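## Task

Shelf spots carry lot numbers on the edge below them, and a number can repeat across spots. Set one cardboard box from lot 451 and one from lot 434 on the desk, fully supported with no overhang past the edge. Every other cardboard box must remain on its original shelf. Skip any lot that is not present. Tipping over or finishing tilted means failure.

## Robot and tools

ROBOT. A Hello Robot Stretch 3: a two-wheel differential base (0.33 m long, 0.34 m wide, rounded rear) that pivots about a point 0.05 m behind its front edge, a lift on a vertical mast, and one telescoping arm that reaches out to the robot's right side. The base cannot slide sideways; to shift the gripper forward or back you drive the base. With the arm in and wrist folded, a spin sweeps a 0.28 m radius; an unfolded wrist reaches beyond that.

FRAMES. Base frame: origin on the floor between the drive wheels, x ahead, y to the left, z up, metres. hand_pose is reported in it, located where closed fingertips meet; at zero wrist angles its x axis is up, y points back along the arm to the mast, z toward the rear. Odometry frame is the base frame at the scene's start; base_odometry counts wheel rotation only, so slip looks like travel. Heading is in rad, left positive.

TOOL move. One action per call. Optional keys: "base" (a single command object), "joints", "speeds", "pace", "contact_limits"; or "servos": "reboot" alone (re-enables servos that shut off). Plus "cameras" (list from head_camera, nav_camera, wrist_camera, all; omitted or ["all"] gives all, [] gives none) and "blocking".
- base: exactly one of {"translate_m": d}, a straight drive offset in metres from the base's last reported position, forward positive, range -3 to 3; or {"rotate_rad": d}, an in-place turn offset in radians, left positive, range -6.4 to 6.4.
- joints: absolute targets keyed by name. lift_m 0 to 1.1; arm_m 0 to 0.52 (extension); wrist_yaw_rad -1.345 to 4.42 (0 along the arm, positive toward the front); wrist_pitch_rad -1.57 to 0.451 (0 level, negative tips fingers down); wrist_roll_rad -2.911 to 2.918 (0 fingers side by side); gripper_m -0.089 to 0.179 (bigger is wider; tip gap is about 0.007 less when nearly shut, 0.025 less when wide); head_pan_rad -3.953 to 1.73 (0 forward, positive left, -1.57 faces along the arm); head_tilt_rad -1.53 to 0.419 (negative down). Done tolerances: lift and arm ±0.004, yaw/roll ±0.02, pitch ±0.05, gripper ±0.004, head ±0.1.
- pace: "default" or "max". speeds: per-key top speed, capped at max. Default/max: translate 0.12/0.30 m/s, rotate 0.76/1.90 rad/s, lift 0.11/0.15, arm 0.14/0.40. The base is limited to 0.10 m/s and 0.63 rad/s unless lift_m < 0.30, arm_m < 0.03 and wrist_yaw_rad > 2.54.
- contact_limits: given only next to its own command. arm_m, translate_m, rotate_rad take a motor_effort percent 1 to 100 (arm negative when retracting). lift_m takes {"down": v, "up": v}, percent of force beyond free motion; below about 12 it may trip with no contact. Base moves have no contact stop unless you set one; then each wheel halts separately and may turn the robot.
- blocking: true/omitted waits until everything rests; false returns in about 0.5 s while motion continues. A later move overrides only the joints (or base) it names. Motions in an action start together. An unknown key makes the call invalid; an out-of-range value gets it refused, and a refusal or unrequested stop cancels your later move/wait/finished_scene calls in that reply.

OTHER TOOLS. wait {seconds 0 to 10}: no new commands, returns state and images (wait(0) shows an unblocked move as "earlier move"). stop: brakes all running motions, which then read "stopped" and hold. zoom_image {camera, region [x0,y0,x1,y1]}: pixel box, at most 504x504, of that camera's latest image. finished_scene {scene}: ends the current scene; irreversible, so only call it once the goal holds without the robot.

RESULTS. "move" is "done" or the worst status. base_status/joint_status: done, moving, off_target (rested short, possibly still pushing), contact_stop (arm or lift goes slack until next command), time_out (14 s cap), torque_fault (wrist/head servo shut off; needs reboot), stopped. on_its_own lists uncommanded behaviour; "held at" is a target, not a reading. joint_positions, hand_pose, motor_effort (percent, positive toward higher values, bracket = peak last action; wrist pitch maxes near 45, roll near 72), contact_limits, base_tilt (degrees, forward/right positive, up to ~4 bias), turned_by_wheels vs turned_by_imu (trust IMU if they differ over 0.15). lidar_m: 12 sectors of 30 degrees, first straight ahead then counter-clockwise, at 0.17 m height; "-" means nothing or closer than 0.15 m; sees table legs, not tops, nor glass. wrist_depth_mm and head_depth_mm: 7x7 median depths (45-1000 and 280-4000 mm). "pictures" names image order. head_camera images are rotated: turn a quarter clockwise to view upright; nav_camera a quarter counterclockwise. Calibration K/T_world_to_cam are given per camera and may be slightly off.

GRIPPER. Grip by commanding below the object's width; release by going 0.05 above it or fully open. Readings do not confirm a grasp; resend if a heavy item slips.

CAUTIONS. Before folding the wrist to yaw 3.0 or unfolding, put lift between 0.32 and 0.95, pitch -0.4, roll near 0; folded, lift may go to 0.25. With yaw below -0.4 keep pitch at -0.5 or lower. Pushing an unyielding object with the gripper above about 0.45 m, or driving while the gripper holds or presses something fixed, can tip the robot; back off if base_tilt shows lean. Wrist, head and base (without limit) press without stopping and servos can fault. Avoid drops, releasing moving items, slams, hard hits and heavy pushes. A random nudge may occasionally move loose objects.

Each tool is called after "Request:" as name(argument=value, ...) on one line, values as JSON.

## Session

Request:
move(joints={"head_pan_rad":1.2,"head_tilt_rad":-0.3}, cameras=["nav_camera"])

Request:
move(joints={"head_pan_rad":0,"head_tilt_rad":-0.3}, cameras=["nav_camera","head_camera"])

Request:
move(joints={"head_pan_rad":-1.5,"head_tilt_rad":-0.3}, cameras=["nav_camera","head_camera"])

Request:
move(joints={"head_pan_rad":-3.1,"head_tilt_rad":-0.3}, cameras=["nav_camera"])

Scene clock: 1.13 s.
move: done
base_odometry: x=+0.000 y=+0.000 heading=+0.000
turned_by_wheels: +0.000
turned_by_imu: +0.000
base_tilt: forward=-0.2 right=-1.2
lidar_m: 0.72 0.72 0.85 1.53 2.66 1.26 1.01 1.11 1.81 1.63 1.39 0.83
head_depth_mm: 767 786 808 830 849 874 902 / 859 893 909 938 964 994 1025 / 974 1003 1038 1068 1110 1158 1211 / 1122 1161 1210 1265 1315 1373 1403 / 1334 1385 1454 1524 1611 1681 1534 / 2419 2512 2637 2768 2638 1989 1514 / 2301 2400 2478 2601 2700 1974 1514
base_status: not commanded
joint_positions: lift_m=+0.374 arm_m=+0.001 wrist_yaw_rad=+3.009 wrist_pitch_rad=-0.462 wrist_roll_rad=+0.000 gripper_m=+0.037 head_pan_rad=+1.230 head_tilt_rad=-0.301
joint_status: all done
measured_speeds: all 0
motor_effort: left_wheel=-0.2(0.7) right_wheel=+0.3(1.1) lift_m=+22.6(23.8) arm_m=-5.0(5.1) wrist_yaw_rad=+0.0(1.1) wrist_pitch_rad=+2.1(2.1) wrist_roll_rad=+0.0(0.3) gripper_m=+0.3(0.8) head_pan_rad=-2.0(5.8) head_tilt_rad=-2.3(8.6)
hand_pose: x=+0.0076 y=+0.0712 z=+0.3774 quat_wxyz=(+0.207, +0.697, +0.116, +0.676) (m; base frame)
wrist_depth_mm: - 139 - - - 849 - / - 150 - - - 970 - / - 167 919 - - 935 - / 840 766 203 805 806 804 765 / 694 674 211 664 659 666 665 / 597 597 126 572 129 585 576 / 528 534 286 356 505 512 512
pictures: nav_camera (sideways)
camera_calibration:
nav_camera: T_world_to_cam=[[0.0747472, 0.261542, 0.962293, -1.20989], [0.947008, -0.32092, 0.0136632, 0.0265724], [0.312393, 0.910278, -0.27167, 0.304895], [0, 0, 0, 1]] pos_world=[-0.0299752, 0.0474268, 1.24674]

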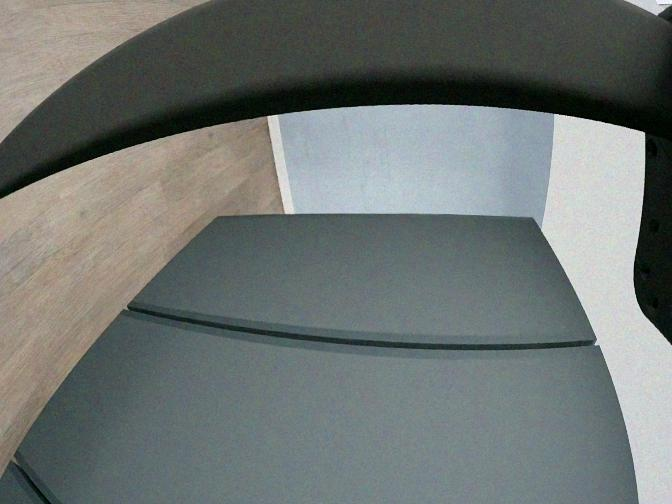

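Scene clock: 2.27 s.
move: done
base_odometry: x=+0.000 y=+0.000 heading=+0.000
turned_by_wheels: +0.000
turned_by_imu: +0.000
base_tilt: forward=-0.3 right=-1.1
lidar_m: 0.72 0.73 0.85 1.53 2.66 1.26 1.01 1.12 1.81 1.63 1.39 0.83
head_depth_mm: 687 719 763 808 857 916 986 / 662 698 737 780 827 880 940 / 643 675 713 754 796 845 903 / 629 659 697 730 774 823 874 / 608 638 668 703 742 785 831 / 591 618 649 679 719 757 806 / 577 601 630 659 693 733 773
base_status: not commanded
joint_positions: lift_m=+0.374 arm_m=+0.001 wrist_yaw_rad=+3.009 wrist_pitch_rad=-0.462 wrist_roll_rad=+0.000 gripper_m=+0.037 head_pan_rad=-0.023 head_tilt_rad=-0.301
joint_status: all done
measured_speeds: all 0
motor_effort: left_wheel=-0.3(1.0) right_wheel=+0.6(1.2) lift_m=+23.8(24.0) arm_m=-6.6(6.8) wrist_yaw_rad=+0.3(2.1) wrist_pitch_rad=+2.0(2.0) wrist_roll_rad=+0.1(0.3) gripper_m=+0.5(0.8) head_pan_rad=+0.5(5.1) head_tilt_rad=-1.5(6.0)
hand_pose: x=+0.0076 y=+0.0712 z=+0.3774 quat_wxyz=(+0.207, +0.697, +0.116, +0.676) (m; base frame)
wrist_depth_mm: - 139 - - - 866 - / - 150 - - - 995 - / - 167 926 - - 945 - / 831 766 203 821 809 793 759 / 687 671 211 667 657 676 660 / 598 594 126 573 129 579 580 / 529 539 286 356 503 513 508
pictures: head_camera (sideways), nav_camera (sideways)
camera_calibration:
head_camera: T_world_to_cam=[[-0.247078, -0.0405813, -0.968145, 1.27703], [0.06361, 0.996288, -0.0579948, 0.0747512], [0.966905, -0.075913, -0.24358, 0.266672], [0, 0, 0, 1]] pos_world=[0.0529245, -0.00240627, 1.30564]
nav_camera: T_world_to_cam=[[0.271793, 0.0108291, 0.962295, -1.2111], [-0.00857173, -0.99987, 0.013673, 0.032413], [0.962318, -0.0119648, -0.271665, 0.300931], [0, 0, 0, 1]] pos_world=[0.0398536, 0.0491245, 1.24674]

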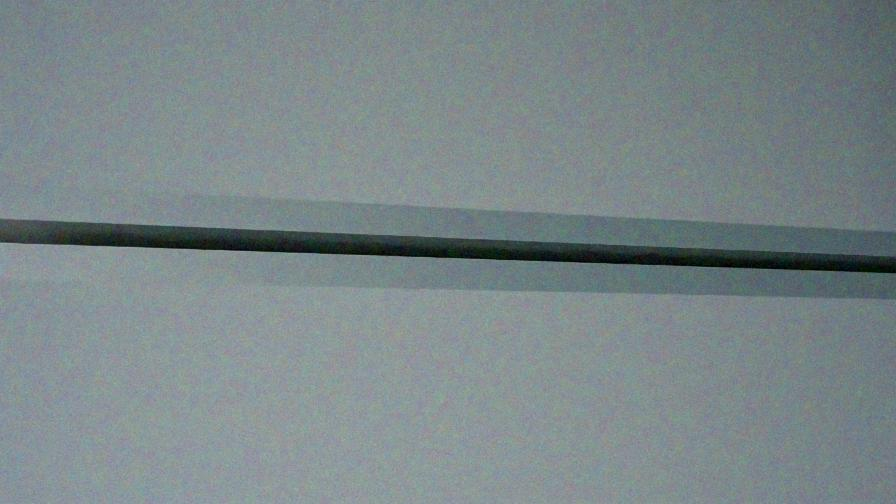

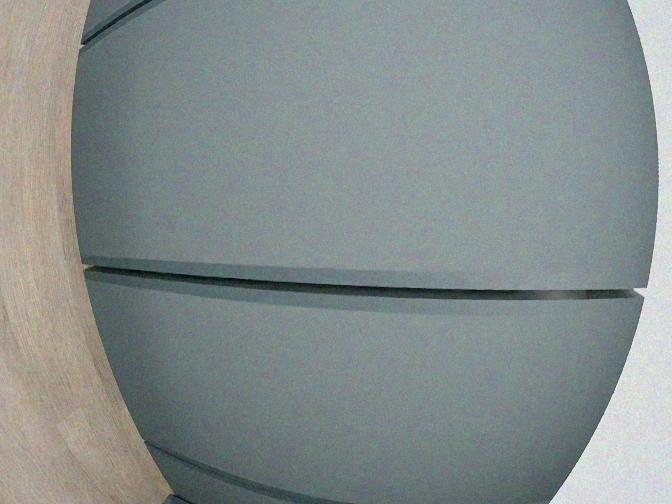

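Scene clock: 4.50 s.
move: done
base_odometry: x=+0.000 y=+0.000 heading=+0.000
turned_by_wheels: +0.000
turned_by_imu: +0.000
base_tilt: forward=-0.4 right=-1.2
lidar_m: 0.73 0.73 0.85 1.53 2.66 1.25 1.01 1.11 1.81 1.63 1.39 0.83
head_depth_mm: 1818 1975 2039 2050 2018 1985 1549 / 1819 1963 2107 2212 2187 1957 1554 / 1821 1943 2037 2142 2142 1906 1544 / 1580 1863 1973 2098 1964 1879 1545 / 1597 1658 1925 1910 1810 1835 1526 / 1629 1803 1925 2015 2085 1871 1524 / 1644 1780 1887 1980 1912 1851 1510
base_status: not commanded
joint_positions: lift_m=+0.374 arm_m=+0.001 wrist_yaw_rad=+3.009 wrist_pitch_rad=-0.462 wrist_roll_rad=+0.000 gripper_m=+0.037 head_pan_rad=-1.508 head_tilt_rad=-0.301
joint_status: all done
measured_speeds: translate_m=+0.000 rotate_rad=+0.000 lift_m=+0.000 arm_m=+0.000 wrist_yaw_rad=+0.000 wrist_pitch_rad=+0.000 wrist_roll_rad=+0.000 head_pan_rad=+0.024 head_tilt_rad=+0.000
motor_effort: left_wheel=-0.2(0.8) right_wheel=+0.8(1.1) lift_m=+23.3(24.2) arm_m=-10.7(10.9) wrist_yaw_rad=+0.2(1.5) wrist_pitch_rad=+1.9(2.0) wrist_roll_rad=+0.1(0.3) gripper_m=+0.2(1.0) head_pan_rad=+3.4(5.3) head_tilt_rad=+0.0(4.2)
hand_pose: x=+0.0076 y=+0.0712 z=+0.3774 quat_wxyz=(+0.207, +0.697, +0.116, +0.676) (m; base frame)
wrist_depth_mm: - 139 - - - 847 - / - 151 - - - 963 - / - 167 920 - - 934 - / 847 764 203 806 801 795 764 / 698 675 211 667 660 675 677 / 597 601 126 565 129 581 577 / 527 542 287 355 501 511 510
pictures: head_camera (sideways), nav_camera (sideways)
camera_calibration:
head_camera: T_world_to_cam=[[-0.0615069, 0.242719, -0.968145, 1.2759], [0.998083, 0.0216204, -0.0579886, 0.0690756], [0.00685672, -0.969856, -0.243584, 0.27251], [0, 0, 0, 1]] pos_world=[0.00766504, -0.0468835, 1.30564]
nav_camera: T_world_to_cam=[[0.0339637, -0.269872, 0.962297, -1.20965], [-0.996958, -0.0767389, 0.0136659, 0.0384424], [0.0701576, -0.959833, -0.271657, 0.30637], [0, 0, 0, 1]] pos_world=[0.0579154, -0.0294356, 1.24674]

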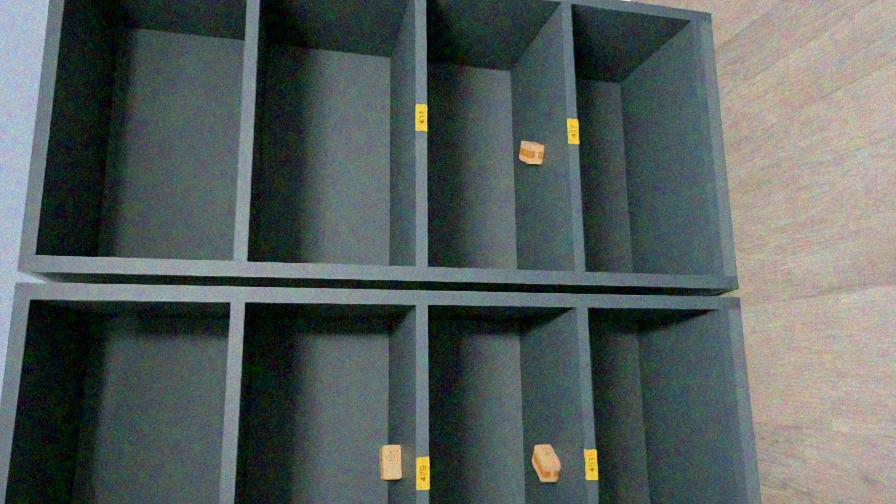

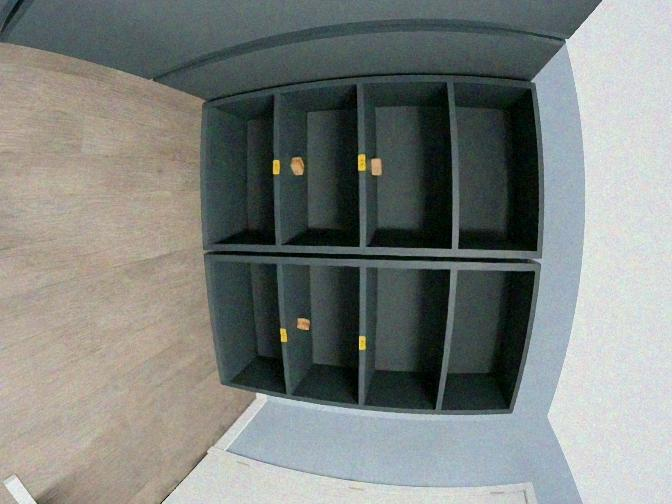

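Scene clock: 6.73 s.
move: done
base_odometry: x=+0.000 y=+0.000 heading=+0.000
turned_by_wheels: +0.000
turned_by_imu: +0.000
base_tilt: forward=-0.3 right=-1.2
lidar_m: 0.72 0.73 0.85 1.53 2.66 1.26 1.01 1.11 1.81 1.62 1.39 0.83
head_depth_mm: 1495 1563 1636 1748 1354 1074 1562 / 1450 1525 1611 1702 1333 1059 1546 / 1419 1480 1570 1657 1319 1005 1498 / 1369 1454 1520 1607 1309 1000 1494 / 1355 1412 1492 1566 1310 948 1529 / 1327 1388 1449 1521 1291 939 1430 / 1303 1357 1420 1481 1522 898 1522
base_status: not commanded
joint_positions: lift_m=+0.374 arm_m=+0.001 wrist_yaw_rad=+3.009 wrist_pitch_rad=-0.462 wrist_roll_rad=+0.000 gripper_m=+0.037 head_pan_rad=-3.108 head_tilt_rad=-0.301
joint_status: all done
measured_speeds: translate_m=+0.000 rotate_rad=+0.000 lift_m=+0.000 arm_m=+0.000 wrist_yaw_rad=+0.000 wrist_pitch_rad=+0.000 wrist_roll_rad=+0.000 head_pan_rad=+0.024 head_tilt_rad=+0.000
motor_effort: left_wheel=-0.1(0.8) right_wheel=+0.4(1.1) lift_m=+23.9(24.5) arm_m=-12.3(13.4) wrist_yaw_rad=+0.2(1.6) wrist_pitch_rad=+1.9(2.1) wrist_roll_rad=-0.1(0.3) gripper_m=+0.3(1.1) head_pan_rad=+3.4(4.9) head_tilt_rad=+2.4(4.9)
hand_pose: x=+0.0076 y=+0.0712 z=+0.3774 quat_wxyz=(+0.207, +0.697, +0.116, +0.676) (m; base frame)
wrist_depth_mm: - 139 - - - 864 - / - 150 - - - 975 - / - 168 913 - - 941 - / 856 753 203 794 818 795 768 / 704 686 211 658 657 669 667 / 595 597 126 577 128 580 574 / 533 539 288 355 506 515 510
pictures: nav_camera (sideways)
camera_calibration:
nav_camera: T_world_to_cam=[[-0.27076, -0.0260577, 0.962294, -1.2078], [-0.0476215, 0.998772, 0.0136463, 0.0326853], [-0.961468, -0.042131, -0.271668, 0.312634], [0, 0, 0, 1]] pos_world=[-0.0248781, -0.050946, 1.24674]

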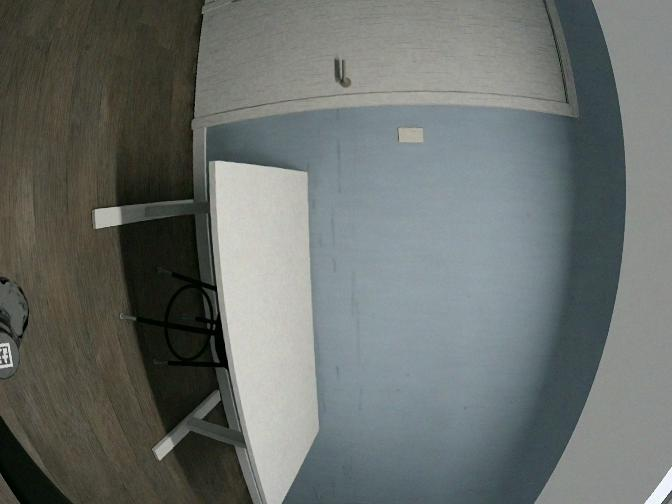

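Request:
move(joints={"head_pan_rad":-1.35,"head_tilt_rad":-0.3}, cameras=["head_camera"])

Request:
zoom_image(camera="head_camera", region=[380, 30, 620, 270])

Request:
zoom_image(camera="head_camera", region=[380, 270, 620, 504])

Scene clock: 15.33 s.
move: done
base_odometry: x=+0.000 y=+0.000 heading=+0.000
turned_by_wheels: +0.000
turned_by_imu: +0.000
base_tilt: forward=-0.2 right=-1.3
lidar_m: 0.72 0.73 0.85 1.53 2.66 1.26 1.01 1.11 1.81 1.62 1.39 0.83
head_depth_mm: 1645 1877 1977 2085 2030 1924 1560 / 1660 1863 1979 2084 2133 1906 1557 / 1427 1529 1568 1655 1751 1815 1544 / 1715 1850 1982 2071 2142 1904 1541 / 1734 1866 1961 2056 2095 1884 1539 / 1604 1841 1957 2052 2067 1886 1530 / 1635 1811 1924 1900 1921 1838 1521
base_status: not commanded
joint_positions: lift_m=+0.374 arm_m=+0.001 wrist_yaw_rad=+3.009 wrist_pitch_rad=-0.462 wrist_roll_rad=+0.000 gripper_m=+0.037 head_pan_rad=-1.342 head_tilt_rad=-0.300
joint_status: all done
measured_speeds: translate_m=+0.000 rotate_rad=+0.000 lift_m=+0.000 arm_m=+0.000 wrist_yaw_rad=+0.000 wrist_pitch_rad=+0.000 wrist_roll_rad=+0.000 head_pan_rad=-0.024 head_tilt_rad=+0.000
motor_effort: left_wheel=-0.3(0.7) right_wheel=+0.0(1.4) lift_m=+24.1(25.1) arm_m=-12.9(13.3) wrist_yaw_rad=+0.7(1.6) wrist_pitch_rad=+2.0(2.0) wrist_roll_rad=+0.0(0.4) gripper_m=+0.7(1.0) head_pan_rad=-3.3(6.7) head_tilt_rad=+4.7(8.4)
hand_pose: x=+0.0076 y=+0.0712 z=+0.3774 quat_wxyz=(+0.207, +0.697, +0.116, +0.676) (m; base frame)
wrist_depth_mm: - 138 - - - 864 - / - 151 - - - 987 - / - 167 924 - - 934 - / 839 772 203 800 803 799 767 / 689 672 211 659 646 674 674 / 598 593 126 570 128 577 577 / 524 540 287 355 502 514 511
pictures: head_camera (sideways)
camera_calibration:
head_camera: T_world_to_cam=[[-0.100666, 0.227968, -0.968451, 1.27659], [0.9807, 0.186723, -0.0579854, 0.0691091], [0.167613, -0.955597, -0.242364, 0.269944], [0, 0, 0, 1]] pos_world=[0.0154869, -0.0459669, 1.30574]

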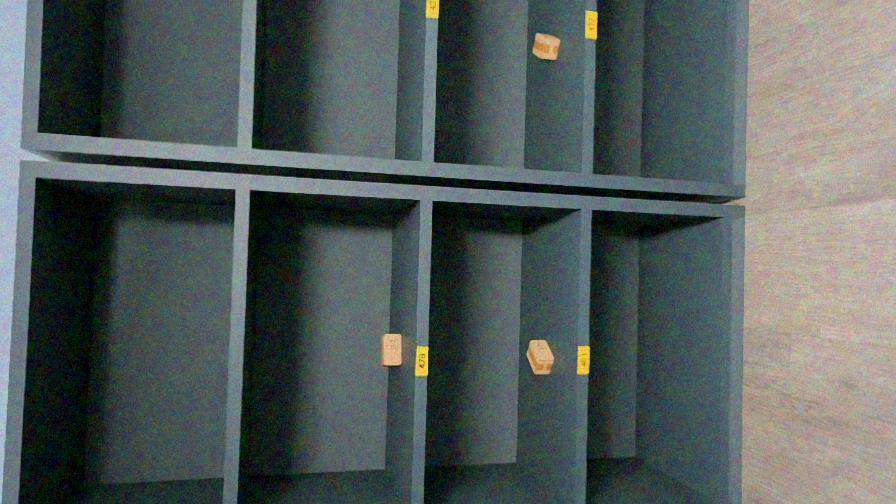

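Scaled by 2.100 from the camera's 896x504 image, which has a finer 1280x720 frame.

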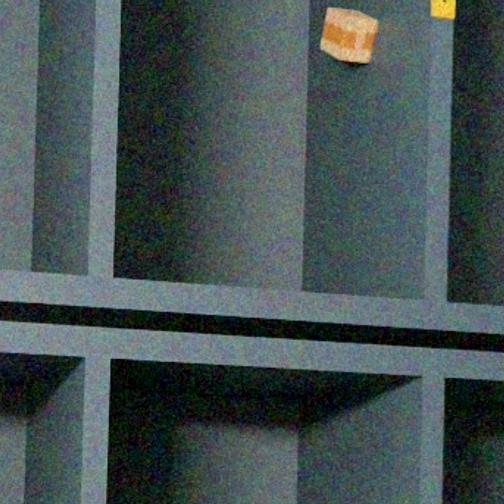

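Scaled by 2.100 from the camera's 896x504 image, which has a finer 1280x720 frame.

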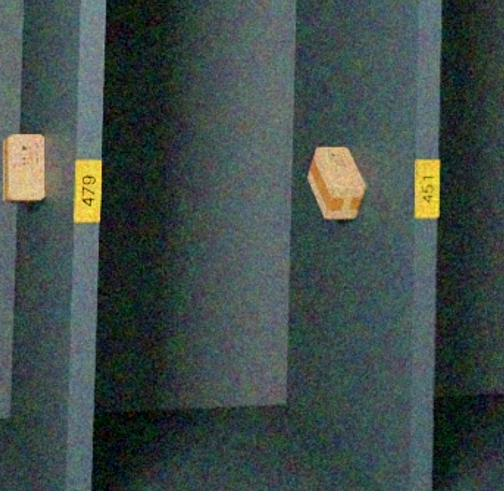

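Request:
move(joints={"head_pan_rad":-1.65,"head_tilt_rad":-0.3}, cameras=["head_camera"])

Request:
zoom_image(camera="head_camera", region=[380, 100, 620, 320])

Scene clock: 27.33 s.
move: done
base_odometry: x=+0.000 y=+0.000 heading=+0.000
turned_by_wheels: +0.000
turned_by_imu: +0.000
base_tilt: forward=-0.2 right=-1.2
lidar_m: 0.73 0.73 0.85 1.53 2.66 1.26 1.01 1.11 1.81 1.62 1.39 0.83
head_depth_mm: 2109 2193 2265 2324 2359 2065 1569 / 1969 1895 1946 1965 2136 2046 1559 / 1913 2062 2198 2256 2262 1986 1550 / 1838 1959 2087 2185 2267 1928 1533 / 1720 1907 2003 2102 2111 1889 1535 / 1387 1462 1575 1647 1755 1789 1523 / 1639 1781 1864 1927 1927 1861 1523
base_status: not commanded
joint_positions: lift_m=+0.374 arm_m=+0.001 wrist_yaw_rad=+3.009 wrist_pitch_rad=-0.462 wrist_roll_rad=+0.000 gripper_m=+0.037 head_pan_rad=-1.660 head_tilt_rad=-0.300
joint_status: all done
measured_speeds: all 0
motor_effort: left_wheel=-0.2(0.6) right_wheel=+0.7(0.9) lift_m=+24.4(25.3) arm_m=-12.8(13.5) wrist_yaw_rad=+0.5(1.6) wrist_pitch_rad=+1.9(2.0) wrist_roll_rad=+0.1(0.5) gripper_m=+0.9(0.9) head_pan_rad=-1.6(3.9) head_tilt_rad=+5.4(6.7)
hand_pose: x=+0.0076 y=+0.0712 z=+0.3774 quat_wxyz=(+0.207, +0.697, +0.116, +0.676) (m; base frame)
wrist_depth_mm: - 139 - - - 843 - / - 151 - - - 981 - / - 167 918 - - 931 - / 831 772 204 808 810 795 768 / 697 675 212 667 661 664 666 / 603 594 126 566 129 585 581 / 531 534 288 354 505 511 506
pictures: head_camera (sideways)
camera_calibration:
head_camera: T_world_to_cam=[[-0.0243139, 0.247936, -0.968471, 1.27613], [0.98989, -0.129442, -0.0579898, 0.0690425], [-0.139739, -0.96009, -0.242282, 0.271758], [0, 0, 0, 1]] pos_world=[0.000658347, -0.046551, 1.30574]

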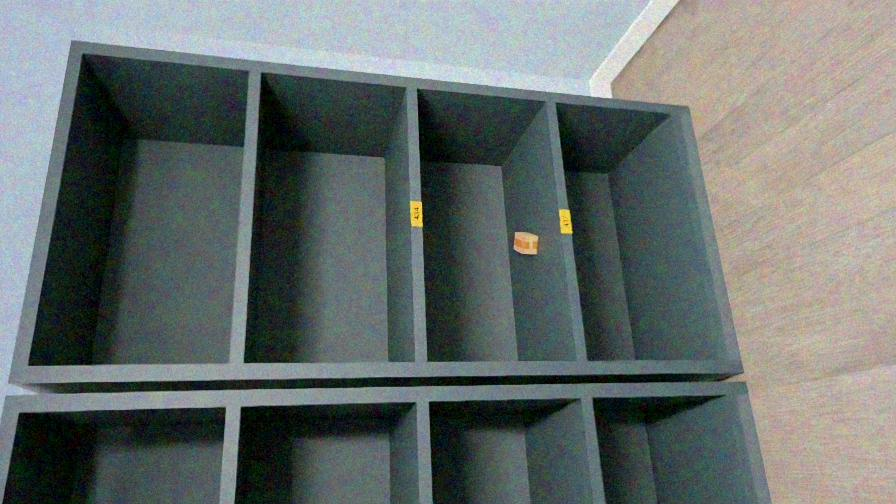

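Scaled by 2.100 from the camera's 896x504 image, which has a finer 1280x720 frame.

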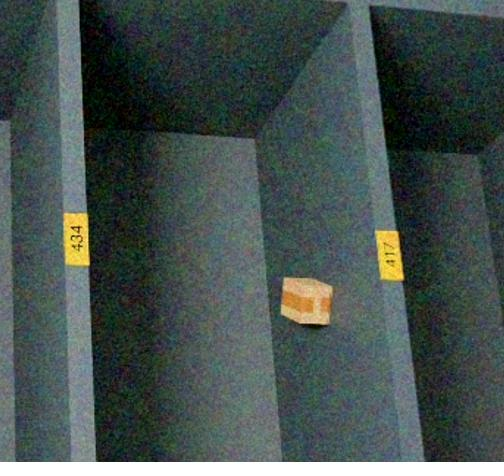

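Request:
move(base={"rotate_rad":-1.157}, joints={"lift_m":0.28}, pace="max", cameras=[])

Request:
move(base={"translate_m":1.05}, pace="max", cameras=[])

Request:
move(base={"rotate_rad":1.401}, joints={"lift_m":0.54,"head_pan_rad":-1.6,"head_tilt_rad":-0.6}, pace="max", cameras=[])

Request:
move(joints={"wrist_yaw_rad":0,"gripper_m":0.179}, pace="max", cameras=[])

Request:
move(joints={"wrist_pitch_rad":-0.2}, cameras=["head_camera","wrist_camera"])

Scene clock: 84.00 s.
move: done
base_odometry: x=+0.000 y=+0.000 heading=-1.157
turned_by_wheels: -1.157
turned_by_imu: -1.134
base_tilt: forward=-0.4 right=-1.2
lidar_m: 1.65 0.88 0.73 0.72 0.81 1.31 2.66 1.64 1.01 1.11 1.72 1.63
head_depth_mm: 1321 1377 1433 1512 1360 927 1466 / 1332 1394 1454 1522 1332 921 1565 / 1345 1411 1475 1538 1330 958 1493 / 1359 1420 1484 1558 1406 955 1498 / 1371 1442 1499 1581 1679 1744 1543 / 1364 1432 1501 1591 1663 1754 1526 / 1375 1450 1520 1598 1672 1757 1515
base_status: done
joint_positions: lift_m=+0.280 arm_m=+0.001 wrist_yaw_rad=+3.009 wrist_pitch_rad=-0.463 wrist_roll_rad=+0.000 gripper_m=+0.037 head_pan_rad=-1.650 head_tilt_rad=-0.300
joint_status: all done
measured_speeds: all 0
motor_effort: left_wheel=+5.4(14.9) right_wheel=-8.8(14.5) lift_m=+30.4(31.1) arm_m=-12.8(13.5) wrist_yaw_rad=+0.0(2.1) wrist_pitch_rad=+2.1(2.1) wrist_roll_rad=-0.3(0.3) gripper_m=+0.4(1.0) head_pan_rad=+2.7(4.1) head_tilt_rad=+5.2(6.1)
hand_pose: x=+0.0076 y=+0.0711 z=+0.2828 quat_wxyz=(+0.208, +0.697, +0.117, +0.676) (m; base frame)
wrist_depth_mm: - 139 - - - - - / - 151 162 - - - - / 831 167 210 776 771 766 757 / 681 630 203 662 664 652 650 / 565 562 211 534 534 551 543 / 489 296 126 286 128 473 470 / 262 268 247 259 398 416 414
pictures: none
No camera images: "cameras" was empty.

Scene clock: 88.87 s.
move: done
base_odometry: x=+0.423 y=-0.961 heading=-1.156
turned_by_wheels: +0.000
turned_by_imu: +0.000
base_tilt: forward=-0.2 right=-1.2
lidar_m: 1.04 0.63 0.53 0.52 0.59 0.95 3.64 1.64 1.74 1.44 0.71 0.70
head_depth_mm: 1475 1545 1607 1683 1783 1845 1563 / 1486 1560 1623 1714 1799 1869 1552 / 1502 1577 1660 1724 1829 1887 1551 / 1509 1591 1651 1738 1835 1897 1536 / 1540 1614 1686 1771 1861 1909 1518 / 1565 1633 1721 1807 1899 1964 1536 / 1546 1626 1306 1379 1448 1528 1472
base_status: done
joint_positions: lift_m=+0.280 arm_m=+0.001 wrist_yaw_rad=+3.009 wrist_pitch_rad=-0.463 wrist_roll_rad=+0.000 gripper_m=+0.037 head_pan_rad=-1.650 head_tilt_rad=-0.300
joint_status: not commanded
measured_speeds: all 0
motor_effort: left_wheel=+5.6(15.9) right_wheel=-1.2(10.6) lift_m=+24.0(31.3) arm_m=-9.8(13.0) wrist_yaw_rad=+0.2(1.7) wrist_pitch_rad=+2.1(2.2) wrist_roll_rad=+0.1(0.3) gripper_m=+0.1(1.0) head_pan_rad=+2.3(3.7) head_tilt_rad=+3.6(5.4)
hand_pose: x=+0.0076 y=+0.0711 z=+0.2828 quat_wxyz=(+0.208, +0.697, +0.117, +0.676) (m; base frame)
wrist_depth_mm: - 139 - - - 509 - / - 151 161 - - 558 - / - 167 176 - 638 - - / 675 625 202 648 657 619 619 / 570 563 211 540 531 544 542 / 486 297 126 285 129 471 470 / 262 268 248 257 401 417 412
pictures: none
No camera images: "cameras" was empty.

Scene clock: 91.70 s.
move: done
base_odometry: x=+0.423 y=-0.961 heading=+0.244
turned_by_wheels: +1.401
turned_by_imu: +1.378
base_tilt: forward=-0.2 right=-1.2
lidar_m: 0.52 0.55 0.75 2.14 2.20 1.64 1.74 1.44 0.70 1.05 0.74 0.54
head_depth_mm: 857 933 885 707 963 913 1067 / 856 941 905 698 1099 958 1145 / 854 942 897 692 1092 957 1158 / 851 936 880 1172 1086 947 1152 / 848 933 805 1171 1028 945 1143 / 849 931 857 1163 1073 940 1144 / 849 931 843 1159 1063 933 1138
base_status: done
joint_positions: lift_m=+0.540 arm_m=+0.001 wrist_yaw_rad=+3.009 wrist_pitch_rad=-0.463 wrist_roll_rad=+0.000 gripper_m=+0.037 head_pan_rad=-1.600 head_tilt_rad=-0.602
joint_status: all done
measured_speeds: all 0
motor_effort: left_wheel=-6.0(15.0) right_wheel=+7.5(12.2) lift_m=+25.8(34.1) arm_m=-12.6(13.4) wrist_yaw_rad=-0.1(1.4) wrist_pitch_rad=+2.1(2.3) wrist_roll_rad=+0.0(0.4) gripper_m=+0.7(1.0) head_pan_rad=+3.0(4.0) head_tilt_rad=-2.3(6.1)
hand_pose: x=+0.0076 y=+0.0710 z=+0.5426 quat_wxyz=(+0.208, +0.697, +0.117, +0.676) (m; base frame)
wrist_depth_mm: - 139 - - - - - / - 151 - - - - - / - 167 - - - - - / - - 203 - - - - / 916 914 212 870 869 895 - / 787 781 126 751 129 769 - / 700 705 288 689 652 675 675
pictures: none
No camera images: "cameras" was empty.

Scene clock: 93.67 s.
move: done
base_odometry: x=+0.423 y=-0.961 heading=+0.244
turned_by_wheels: +0.000
turned_by_imu: +0.000
base_tilt: forward=-0.3 right=-1.3
lidar_m: 0.52 0.54 0.75 2.14 2.21 1.64 1.74 1.44 0.70 1.05 0.74 0.54
head_depth_mm: 860 931 889 707 966 908 1066 / 857 938 907 699 1105 960 1147 / 850 943 897 691 1096 956 1158 / 853 939 881 1166 1086 948 1158 / 848 935 802 1167 1027 943 1148 / 849 934 854 1167 1070 937 1146 / 845 929 844 1159 1066 931 1144
base_status: not commanded
joint_positions: lift_m=+0.540 arm_m=+0.001 wrist_yaw_rad=+0.003 wrist_pitch_rad=-0.463 wrist_roll_rad=+0.000 gripper_m=+0.179 head_pan_rad=-1.600 head_tilt_rad=-0.602
joint_status: all done
measured_speeds: all 0
motor_effort: left_wheel=-5.8(6.5) right_wheel=+8.2(8.7) lift_m=+23.3(26.1) arm_m=-12.4(13.3) wrist_yaw_rad=-3.0(9.5) wrist_pitch_rad=+2.1(2.3) wrist_roll_rad=-0.2(0.3) gripper_m=+0.6(84.2) head_pan_rad=+2.0(3.3) head_tilt_rad=-0.4(2.8)
hand_pose: x=-0.0208 y=-0.3640 z=+0.5426 quat_wxyz=(+0.689, +0.164, -0.688, -0.162) (m; base frame)
wrist_depth_mm: - - - 485 - - - / - - - - - - - / - - - - - - - / - - - - - - - / - 142 - - - 762 - / - 126 - - - - - / - 676 676 656 657 653 105
pictures: none
No camera images: "cameras" was empty.

Scene clock: 94.60 s.
move: done
base_odometry: x=+0.423 y=-0.961 heading=+0.244
turned_by_wheels: +0.000
turned_by_imu: +0.000
base_tilt: forward=-0.3 right=-1.2
lidar_m: 0.52 0.55 0.75 2.14 2.20 1.65 1.74 1.44 0.70 1.05 0.74 0.54
head_depth_mm: 857 929 888 709 966 909 1063 / 858 941 908 700 1098 960 1150 / 855 936 897 691 1093 956 1160 / 850 937 880 1168 1090 950 1152 / 851 936 801 1162 1028 942 1150 / 848 932 854 1165 1070 941 1143 / 846 932 843 1160 1059 935 1139
base_status: not commanded
joint_positions: lift_m=+0.540 arm_m=+0.001 wrist_yaw_rad=+0.003 wrist_pitch_rad=-0.222 wrist_roll_rad=+0.000 gripper_m=+0.179 head_pan_rad=-1.600 head_tilt_rad=-0.602
joint_status: all done
measured_speeds: all 0
motor_effort: left_wheel=-6.2(6.5) right_wheel=+7.6(8.7) lift_m=+23.6(24.1) arm_m=-11.7(12.4) wrist_yaw_rad=-3.4(3.8) wrist_pitch_rad=+3.6(6.4) wrist_roll_rad=+0.1(0.3) gripper_m=+0.3(1.0) head_pan_rad=+1.6(2.5) head_tilt_rad=+1.0(1.1)
hand_pose: x=-0.0207 y=-0.3902 z=+0.5987 quat_wxyz=(+0.703, +0.080, -0.702, -0.078) (m; base frame)
wrist_depth_mm: - 741 - - - - - / - 793 - - - - - / - - - 530 - - - / - - - - - - - / - 947 - - - 886 - / - 126 - - - - - / - - - - - - 105
pictures: head_camera (sideways), wrist_camera
camera_calibration:
head_camera: T_world_to_cam=[[-0.0312669, 0.522435, -0.852105, 1.12434], [0.996441, -0.0504776, -0.0675115, 0.0814654], [-0.0782827, -0.851183, -0.518998, 0.631507], [0, 0, 0, 1]] pos_world=[0.00341535, -0.0457553, 1.29131]
wrist_camera: T_world_to_cam=[[-0.998855, -0.0443809, -0.0178554, -0.0206068], [-0.00200509, 0.41176, -0.91129, 0.738692], [0.047796, -0.910211, -0.411378, 0.0583288], [0, 0, 0, 1]] pos_world=[-0.02189, -0.251987, 0.69679]

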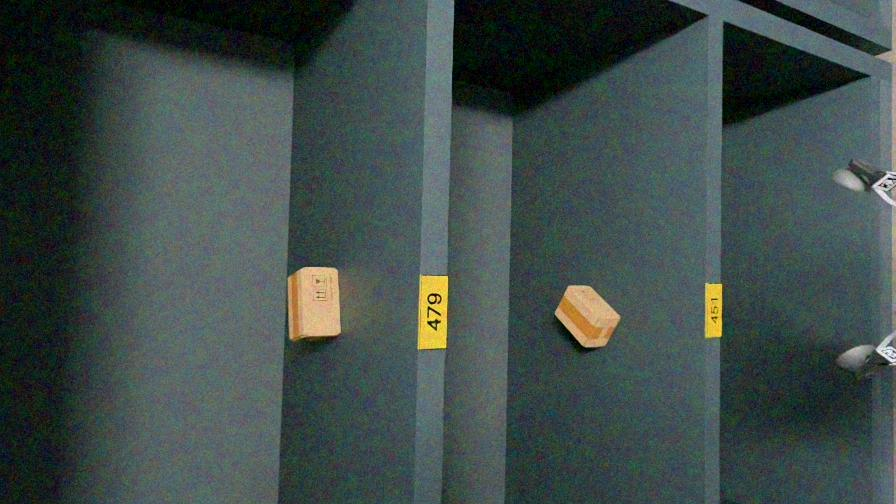

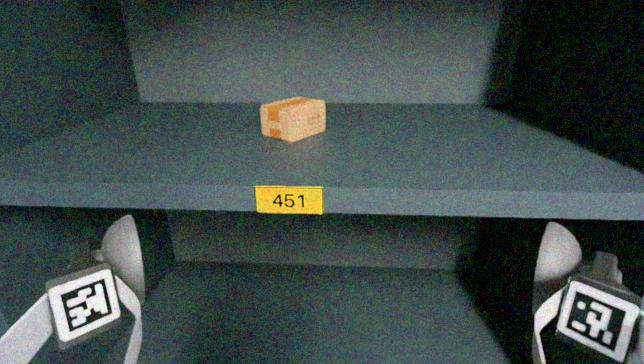

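Request:
move(base={"translate_m":0.128}, joints={"lift_m":0.60,"wrist_yaw_rad":-0.25,"arm_m":0.1}, cameras=[])

Request:
move(joints={"arm_m":0.2,"lift_m":0.535}, cameras=["wrist_camera"])

Scene clock: 143.93 s.
move: done
base_odometry: x=+0.547 y=-0.930 heading=+0.244
turned_by_wheels: +0.000
turned_by_imu: -0.001
base_tilt: forward=-0.3 right=-1.2
lidar_m: 0.40 0.41 0.57 1.62 2.28 1.75 1.87 0.84 0.78 1.05 0.56 0.41
head_depth_mm: 856 942 922 708 1114 938 1151 / 858 945 912 699 1103 934 1164 / 854 941 817 693 1098 960 1137 / 853 937 823 1172 1046 947 511 / 848 938 870 1168 1084 918 1149 / 850 928 859 1160 1070 934 1145 / 847 918 845 927 1000 932 1109
base_status: done
joint_positions: lift_m=+0.600 arm_m=+0.100 wrist_yaw_rad=-0.247 wrist_pitch_rad=-0.221 wrist_roll_rad=+0.000 gripper_m=+0.179 head_pan_rad=-1.600 head_tilt_rad=-0.600
joint_status: all done
measured_speeds: all 0
motor_effort: left_wheel=+5.9(7.6) right_wheel=+5.3(12.2) lift_m=+26.1(33.5) arm_m=+11.7(15.0) wrist_yaw_rad=-4.1(6.5) wrist_pitch_rad=+3.3(3.7) wrist_roll_rad=+0.2(0.3) gripper_m=+0.4(1.0) head_pan_rad=+0.6(1.7) head_tilt_rad=+2.6(4.2)
hand_pose: x=-0.0814 y=-0.4823 z=+0.6591 quat_wxyz=(+0.688, -0.009, -0.707, -0.164) (m; base frame)
wrist_depth_mm: - - - - - 703 - / 597 - - - - 719 - / 616 - - - - - - / - - 456 483 - - - / - 142 - - - - - / - 141 316 - - - - / - 303 315 - - - 105
pictures: none
No camera images: "cameras" was empty.

Scene clock: 145.90 s.
move: done
base_odometry: x=+0.547 y=-0.930 heading=+0.244
turned_by_wheels: +0.000
turned_by_imu: +0.000
base_tilt: forward=-0.2 right=-1.1
lidar_m: 0.40 0.41 0.57 1.62 2.29 1.75 1.87 0.83 0.78 1.05 0.56 0.41
head_depth_mm: 863 942 923 708 1111 945 1147 / 856 941 911 700 1110 937 1168 / 853 941 816 693 1096 930 535 / 851 937 821 1165 1045 891 538 / 854 936 872 1162 1082 948 1150 / 850 935 856 1165 1069 935 1146 / 847 917 848 925 1003 934 1111
base_status: not commanded
joint_positions: lift_m=+0.535 arm_m=+0.200 wrist_yaw_rad=-0.247 wrist_pitch_rad=-0.221 wrist_roll_rad=+0.000 gripper_m=+0.179 head_pan_rad=-1.600 head_tilt_rad=-0.600
joint_status: all done
measured_speeds: all 0
motor_effort: left_wheel=+6.4(6.9) right_wheel=+5.3(6.0) lift_m=+23.9(26.1) arm_m=+12.4(14.7) wrist_yaw_rad=-3.3(4.3) wrist_pitch_rad=+3.2(3.5) wrist_roll_rad=-0.1(0.3) gripper_m=+0.6(1.0) head_pan_rad=-0.5(0.8) head_tilt_rad=+3.1(4.5)
hand_pose: x=-0.0814 y=-0.5823 z=+0.5941 quat_wxyz=(+0.688, -0.009, -0.707, -0.164) (m; base frame)
wrist_depth_mm: - - - - - 600 - / - - - - - 652 - / - - - 388 - - - / - - 340 347 - - - / 288 275 284 284 285 283 282 / - 213 230 229 229 228 243 / 181 191 201 207 219 240 105
pictures: wrist_camera
camera_calibration:
wrist_camera: T_world_to_cam=[[-0.978719, 0.204434, -0.0177888, 0.056655], [0.0997051, 0.39798, -0.91196, 0.814139], [-0.179356, -0.894326, -0.409893, -0.125598], [0, 0, 0, 1]] pos_world=[-0.0482514, -0.447918, 0.691989]

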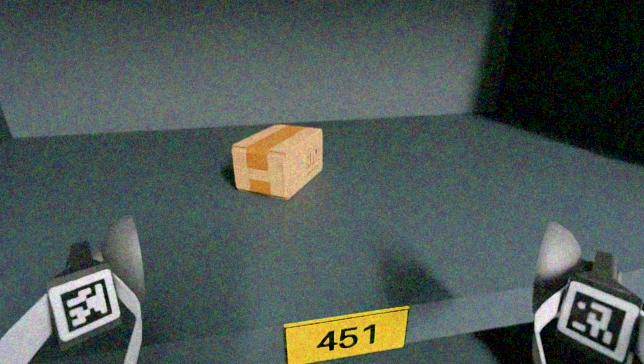

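Request:
move(base={"translate_m":0.01}, joints={"arm_m":0.33,"lift_m":0.521}, cameras=["wrist_camera"])

Request:
move(joints={"arm_m":0.412}, contact_limits={"arm_m":35}, cameras=["wrist_camera"])

Scene clock: 163.53 s.
move: done
base_odometry: x=+0.556 y=-0.928 heading=+0.244
turned_by_wheels: +0.000
turned_by_imu: +0.000
base_tilt: forward=-0.3 right=-1.2
lidar_m: 0.39 0.40 0.56 1.58 1.92 1.76 1.88 0.84 0.79 1.04 0.55 0.40
head_depth_mm: 858 946 924 707 1113 940 1146 / 857 940 908 699 1105 963 1166 / 857 940 810 693 1095 678 574 / 852 936 826 1166 1051 662 1135 / 853 931 870 1173 1078 947 1152 / 849 933 858 1167 1072 943 1142 / 849 919 843 900 995 928 1094
base_status: done
joint_positions: lift_m=+0.521 arm_m=+0.330 wrist_yaw_rad=-0.247 wrist_pitch_rad=-0.221 wrist_roll_rad=+0.000 gripper_m=+0.179 head_pan_rad=-1.600 head_tilt_rad=-0.600
joint_status: all done
measured_speeds: all 0
motor_effort: left_wheel=+7.1(9.9) right_wheel=+6.1(9.0) lift_m=+30.0(31.0) arm_m=+12.6(15.7) wrist_yaw_rad=-3.3(4.1) wrist_pitch_rad=+3.3(3.5) wrist_roll_rad=+0.2(0.3) gripper_m=+0.6(1.0) head_pan_rad=-1.6(2.2) head_tilt_rad=+2.5(3.8)
hand_pose: x=-0.0814 y=-0.7122 z=+0.5801 quat_wxyz=(+0.688, -0.009, -0.707, -0.164) (m; base frame)
wrist_depth_mm: - - - - - - 498 / - - - - - - 531 / - - - - - - - / 326 327 241 239 322 303 317 / 276 249 248 222 259 258 257 / - 141 208 208 207 198 206 / 163 169 174 173 173 173 105
pictures: wrist_camera
camera_calibration:
wrist_camera: T_world_to_cam=[[-0.978701, 0.204522, -0.0177495, 0.0829096], [0.0997042, 0.397971, -0.911964, 0.853117], [-0.179453, -0.89431, -0.409886, -0.247617], [0, 0, 0, 1]] pos_world=[-0.0483512, -0.577919, 0.677988]

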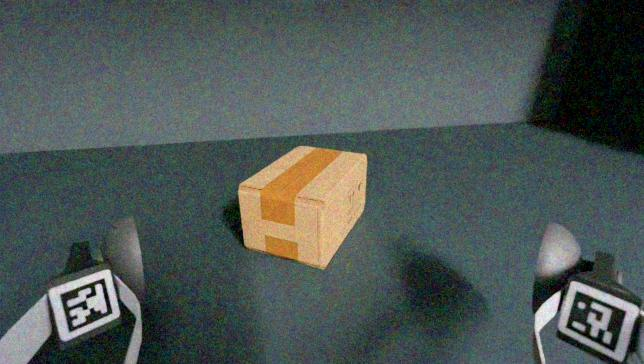

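Scene clock: 165.33 s.
move: done
base_odometry: x=+0.556 y=-0.928 heading=+0.244
turned_by_wheels: +0.000
turned_by_imu: +0.000
base_tilt: forward=-0.2 right=-1.2
lidar_m: 0.39 0.40 0.56 1.58 1.92 1.75 1.88 0.83 0.79 1.05 0.54 0.40
head_depth_mm: 860 950 925 707 1106 943 1148 / 856 942 911 700 1100 960 1165 / 853 941 810 692 1095 702 561 / 856 937 825 1174 1017 743 1153 / 850 939 866 1171 1075 939 1144 / 850 934 860 1166 1071 940 1144 / 847 921 846 900 993 930 1096
base_status: not commanded
joint_positions: lift_m=+0.521 arm_m=+0.412 wrist_yaw_rad=-0.247 wrist_pitch_rad=-0.221 wrist_roll_rad=+0.000 gripper_m=+0.179 head_pan_rad=-1.600 head_tilt_rad=-0.600
joint_status: all done
measured_speeds: all 0
motor_effort: left_wheel=+6.8(7.2) right_wheel=+5.9(7.0) lift_m=+30.1(31.3) arm_m=+12.5(14.7) wrist_yaw_rad=-2.4(4.3) wrist_pitch_rad=+3.4(3.5) wrist_roll_rad=-0.3(0.3) gripper_m=+0.7(0.9) head_pan_rad=-2.5(2.5) head_tilt_rad=+3.1(3.8)
contact_limits: arm_m 35 (drawing in: default 31, maximum 55; extending or still: default 40, maximum 69)
hand_pose: x=-0.0814 y=-0.7942 z=+0.5801 quat_wxyz=(+0.688, -0.009, -0.707, -0.164) (m; base frame)
wrist_depth_mm: 321 333 - - - - - / 336 - - - - - 454 / - - - - - - - / 327 326 325 209 320 301 318 / 274 249 261 167 234 257 257 / 118 141 193 141 198 206 206 / 163 168 168 140 167 172 105
pictures: wrist_camera
camera_calibration:
wrist_camera: T_world_to_cam=[[-0.978701, 0.204522, -0.0177495, 0.0996804], [0.0997042, 0.397971, -0.911964, 0.88575], [-0.179453, -0.89431, -0.409886, -0.320951], [0, 0, 0, 1]] pos_world=[-0.0483512, -0.659919, 0.677988]

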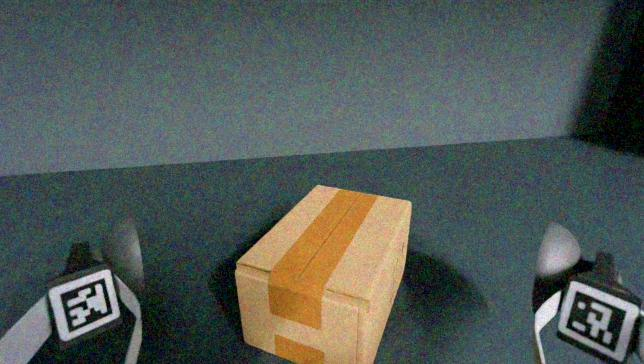

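Request:
move(joints={"gripper_m":0.02}, cameras=["wrist_camera"])

Request:
move(joints={"lift_m":0.565}, cameras=["wrist_camera"])

Scene clock: 172.47 s.
move: done
base_odometry: x=+0.556 y=-0.928 heading=+0.244
turned_by_wheels: +0.000
turned_by_imu: +0.000
base_tilt: forward=-0.3 right=-1.1
lidar_m: 0.39 0.40 0.56 1.58 1.92 1.75 1.88 0.83 0.79 1.05 0.55 0.40
head_depth_mm: 860 948 928 709 1113 939 1151 / 858 943 910 700 1104 958 1175 / 857 941 809 693 1094 703 560 / 852 939 828 1173 1045 743 1159 / 850 936 867 1172 1081 942 1146 / 849 932 861 1166 1074 940 1145 / 852 918 845 901 992 932 1096
base_status: not commanded
joint_positions: lift_m=+0.521 arm_m=+0.412 wrist_yaw_rad=-0.248 wrist_pitch_rad=-0.221 wrist_roll_rad=+0.000 gripper_m=+0.021 head_pan_rad=-1.600 head_tilt_rad=-0.600
joint_status: all done
measured_speeds: all 0
motor_effort: left_wheel=+6.7(7.0) right_wheel=+5.7(7.2) lift_m=+26.2(28.6) arm_m=+1.2(5.9) wrist_yaw_rad=-2.1(3.9) wrist_pitch_rad=+3.4(3.5) wrist_roll_rad=-0.1(0.3) gripper_m=-15.1(86.5) head_pan_rad=-3.1(3.8) head_tilt_rad=+2.8(3.3)
contact_limits: arm_m 35 (drawing in: default 31, maximum 55; extending or still: default 40, maximum 69)
hand_pose: x=-0.0817 y=-0.7942 z=+0.5801 quat_wxyz=(+0.688, -0.009, -0.707, -0.165) (m; base frame)
wrist_depth_mm: 319 333 - - - - - / 334 - - - - - 450 / - - - - - - - / 325 324 324 209 303 301 319 / 261 260 248 168 160 258 256 / 209 208 128 143 126 205 205 / 174 106 163 149 162 162 172
pictures: wrist_camera
camera_calibration:
wrist_camera: T_world_to_cam=[[-0.978449, 0.205724, -0.0177668, 0.100401], [0.100207, 0.397837, -0.911967, 0.885699], [-0.180545, -0.894093, -0.409878, -0.320884], [0, 0, 0, 1]] pos_world=[-0.0484502, -0.659919, 0.677988]

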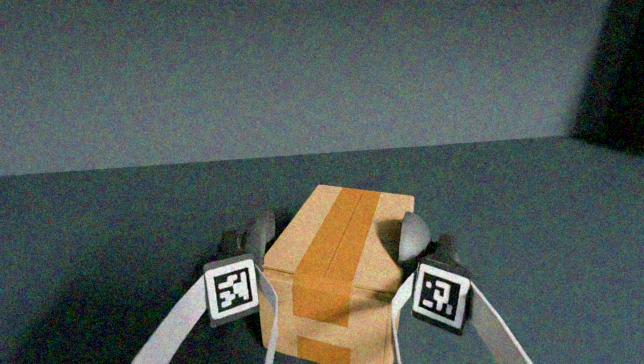

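Scene clock: 173.70 s.
move: done
base_odometry: x=+0.556 y=-0.928 heading=+0.244
turned_by_wheels: +0.000
turned_by_imu: +0.000
base_tilt: forward=-0.2 right=-1.2
lidar_m: 0.39 0.40 0.56 1.58 1.92 1.76 1.88 0.84 0.79 1.05 0.54 0.40
head_depth_mm: 860 946 926 709 1113 940 1146 / 857 942 908 701 1105 958 1145 / 854 940 811 692 1096 648 527 / 853 938 827 1170 957 868 1161 / 850 937 868 1167 1078 940 1152 / 849 929 855 1167 1072 937 1145 / 846 919 847 899 995 935 1092
base_status: not commanded
joint_positions: lift_m=+0.565 arm_m=+0.412 wrist_yaw_rad=-0.248 wrist_pitch_rad=-0.225 wrist_roll_rad=+0.000 gripper_m=+0.021 head_pan_rad=-1.600 head_tilt_rad=-0.600
joint_status: all done
measured_speeds: all 0
motor_effort: left_wheel=+6.0(6.9) right_wheel=+5.5(6.1) lift_m=+32.4(33.9) arm_m=-1.9(1.9) wrist_yaw_rad=-1.8(3.3) wrist_pitch_rad=+4.1(4.2) wrist_roll_rad=+0.1(0.3) gripper_m=-15.4(15.6) head_pan_rad=-2.8(3.9) head_tilt_rad=+2.6(3.1)
contact_limits: arm_m 35 (drawing in: default 31, maximum 55; extending or still: default 40, maximum 69)
hand_pose: x=-0.0816 y=-0.7939 z=+0.6231 quat_wxyz=(+0.688, -0.008, -0.707, -0.166) (m; base frame)
wrist_depth_mm: 319 332 - - - - - / 335 - - - - - 451 / - - - - - - 486 / - - - 214 - - - / 325 322 155 168 153 316 316 / 272 271 128 143 126 267 268 / 226 212 212 148 211 217 224
pictures: wrist_camera
camera_calibration:
wrist_camera: T_world_to_cam=[[-0.978416, 0.205867, -0.0179075, 0.101394], [0.101081, 0.40121, -0.910392, 0.926637], [-0.180235, -0.892552, -0.413359, -0.299561], [0, 0, 0, 1]] pos_world=[-0.0484511, -0.660023, 0.721592]

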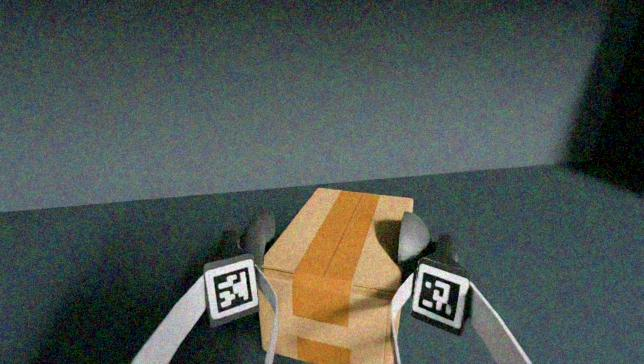

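Request:
move(joints={"arm_m":0.02}, pace="max", cameras=[])

Request:
move(base={"rotate_rad":-1.30}, joints={"wrist_yaw_rad":0,"lift_m":0.82}, cameras=[])

Request:
move(base={"translate_m":-1.0}, cameras=["head_camera","nav_camera"])

Scene clock: 196.50 s.
move: done
base_odometry: x=+0.556 y=-0.928 heading=+0.244
turned_by_wheels: +0.000
turned_by_imu: +0.000
base_tilt: forward=-0.3 right=-1.1
lidar_m: 0.39 0.40 0.56 1.58 1.91 1.75 1.88 0.83 0.79 1.05 0.55 0.40
head_depth_mm: 858 945 924 710 1113 938 1146 / 857 945 915 700 1103 961 1170 / 854 937 809 695 1097 952 689 / 852 940 828 1174 1092 950 1131 / 851 935 873 1167 1081 943 1153 / 851 934 859 1165 1067 942 1144 / 848 918 847 901 993 934 1096
base_status: not commanded
joint_positions: lift_m=+0.565 arm_m=+0.020 wrist_yaw_rad=-0.248 wrist_pitch_rad=-0.226 wrist_roll_rad=+0.000 gripper_m=+0.021 head_pan_rad=-1.600 head_tilt_rad=-0.600
joint_status: all done
measured_speeds: all 0
motor_effort: left_wheel=+6.2(7.0) right_wheel=+5.6(6.1) lift_m=+26.6(32.2) arm_m=-12.2(14.3) wrist_yaw_rad=-1.8(3.6) wrist_pitch_rad=+4.3(4.3) wrist_roll_rad=+0.1(0.3) gripper_m=-15.2(15.7) head_pan_rad=-2.2(3.7) head_tilt_rad=+1.6(2.7)
hand_pose: x=-0.0816 y=-0.4018 z=+0.6229 quat_wxyz=(+0.688, -0.008, -0.707, -0.166) (m; base frame)
wrist_depth_mm: 630 - - - - - - / 665 - - - - - - / - - - - - - - / - - - - - - 463 / - - 155 168 153 - - / - - 128 143 126 - 546 / - - 126 147 135 104 586
pictures: none
No camera images: "cameras" was empty.

Scene clock: 199.67 s.
move: done
base_odometry: x=+0.556 y=-0.928 heading=-1.055
turned_by_wheels: -1.300
turned_by_imu: -1.279
base_tilt: forward=-0.3 right=-1.2
lidar_m: 0.68 0.44 0.39 0.39 0.46 0.83 3.60 1.76 1.87 1.57 0.79 1.05
head_depth_mm: 1490 1622 1781 1977 1885 1501 1339 / 1532 1677 1825 2041 1866 1497 - / 1561 1722 1890 2110 1854 1440 1269 / 1627 1783 1979 2192 1842 335 333 / 1649 1775 1954 2129 1823 1391 1192 / 1301 1385 1594 1575 1702 1448 1217 / 1335 1442 1653 1384 1538 1377 1210
base_status: done
joint_positions: lift_m=+0.820 arm_m=+0.020 wrist_yaw_rad=-0.003 wrist_pitch_rad=-0.226 wrist_roll_rad=+0.000 gripper_m=+0.021 head_pan_rad=-1.600 head_tilt_rad=-0.600
joint_status: all done
measured_speeds: all 0
motor_effort: left_wheel=+8.0(12.8) right_wheel=-11.2(12.7) lift_m=+31.1(36.1) arm_m=-12.2(13.2) wrist_yaw_rad=+2.1(5.0) wrist_pitch_rad=+4.4(4.4) wrist_roll_rad=+0.0(0.3) gripper_m=-15.1(15.8) head_pan_rad=-2.1(3.4) head_tilt_rad=+1.4(2.8)
hand_pose: x=-0.0221 y=-0.4093 z=+0.8779 quat_wxyz=(+0.703, +0.079, -0.702, -0.081) (m; base frame)
wrist_depth_mm: - - - - - - - / - - - - - - - / - - - - - - - / - - - - - - - / - - 159 169 160 - - / - - 128 143 126 - - / 571 97 - 147 141 - -
pictures: none
No camera images: "cameras" was empty.

Scene clock: 210.80 s.
move: done
base_odometry: x=+0.063 y=-0.058 heading=-1.055
turned_by_wheels: +0.000
turned_by_imu: -0.001
base_tilt: forward=-0.3 right=-1.3
lidar_m: 1.28 0.77 0.68 0.68 0.80 1.44 2.73 1.08 1.09 1.61 1.88 1.56
head_depth_mm: 1274 1383 1507 1132 1760 1499 1337 / 1310 1428 1531 1120 1690 1483 - / 1341 1471 1624 1776 1852 1397 1263 / 1361 1497 1654 1852 1836 335 333 / 1410 1532 1708 1917 1819 1390 1192 / 1427 1582 1763 1982 1806 1457 1211 / 1469 1630 1819 2074 1792 1445 1207
base_status: done
joint_positions: lift_m=+0.820 arm_m=+0.020 wrist_yaw_rad=-0.003 wrist_pitch_rad=-0.226 wrist_roll_rad=+0.000 gripper_m=+0.021 head_pan_rad=-1.600 head_tilt_rad=-0.600
joint_status: not commanded
measured_speeds: all 0
motor_effort: left_wheel=-0.9(10.0) right_wheel=-11.6(15.6) lift_m=+30.8(32.3) arm_m=-7.3(13.3) wrist_yaw_rad=+2.0(3.2) wrist_pitch_rad=+4.3(4.4) wrist_roll_rad=+0.0(0.6) gripper_m=-15.6(15.7) head_pan_rad=-1.8(3.2) head_tilt_rad=+0.9(2.3)
hand_pose: x=-0.0221 y=-0.4093 z=+0.8779 quat_wxyz=(+0.703, +0.079, -0.702, -0.081) (m; base frame)
wrist_depth_mm: - - - - - - - / - - - - - - - / - - - - - - - / - - - - - - - / - - 183 169 160 - - / - - 128 143 126 - - / - - - 147 141 - -
pictures: head_camera (sideways), nav_camera (sideways)
camera_calibration:
head_camera: T_world_to_cam=[[-0.0310532, 0.521133, -0.85291, 1.12533], [0.996416, -0.0510363, -0.0674616, 0.0813757], [-0.0786859, -0.851948, -0.517681, 0.629768], [0, 0, 0, 1]] pos_world=[0.00341484, -0.0457618, 1.29131]
nav_camera: T_world_to_cam=[[0.00112521, -0.542758, 0.839888, -1.04979], [-0.999894, 0.0115727, 0.00881813, 0.0447695], [-0.0145059, -0.839809, -0.542688, 0.659576], [0, 0, 0, 1]] pos_world=[0.0555137, -0.0163808, 1.23925]

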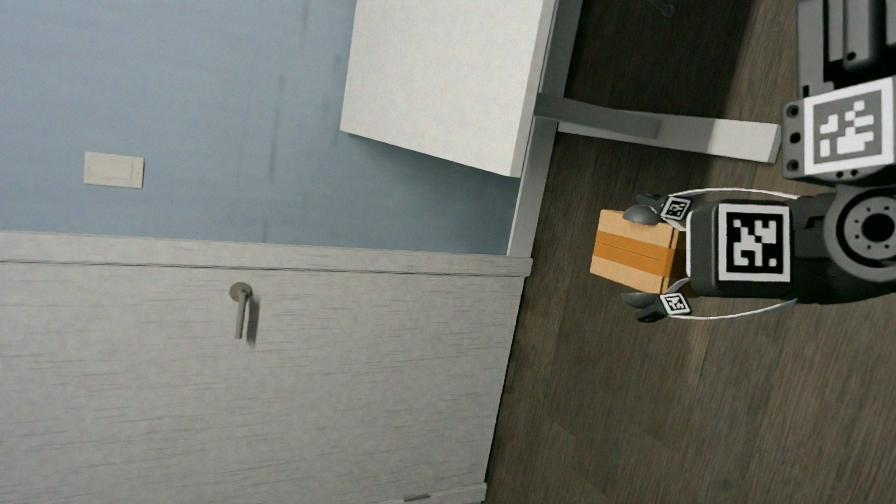

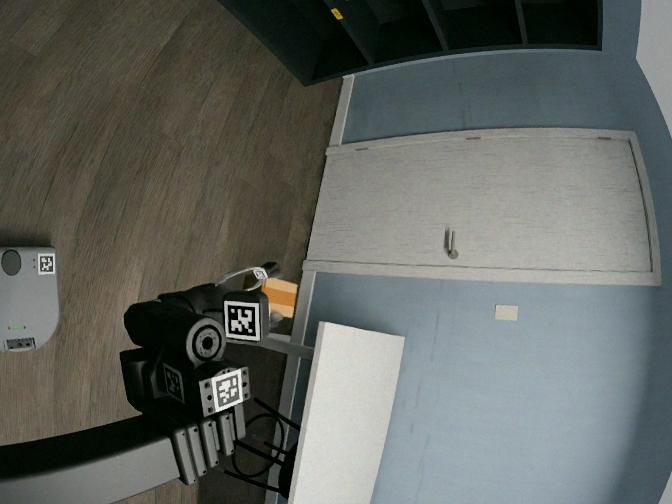

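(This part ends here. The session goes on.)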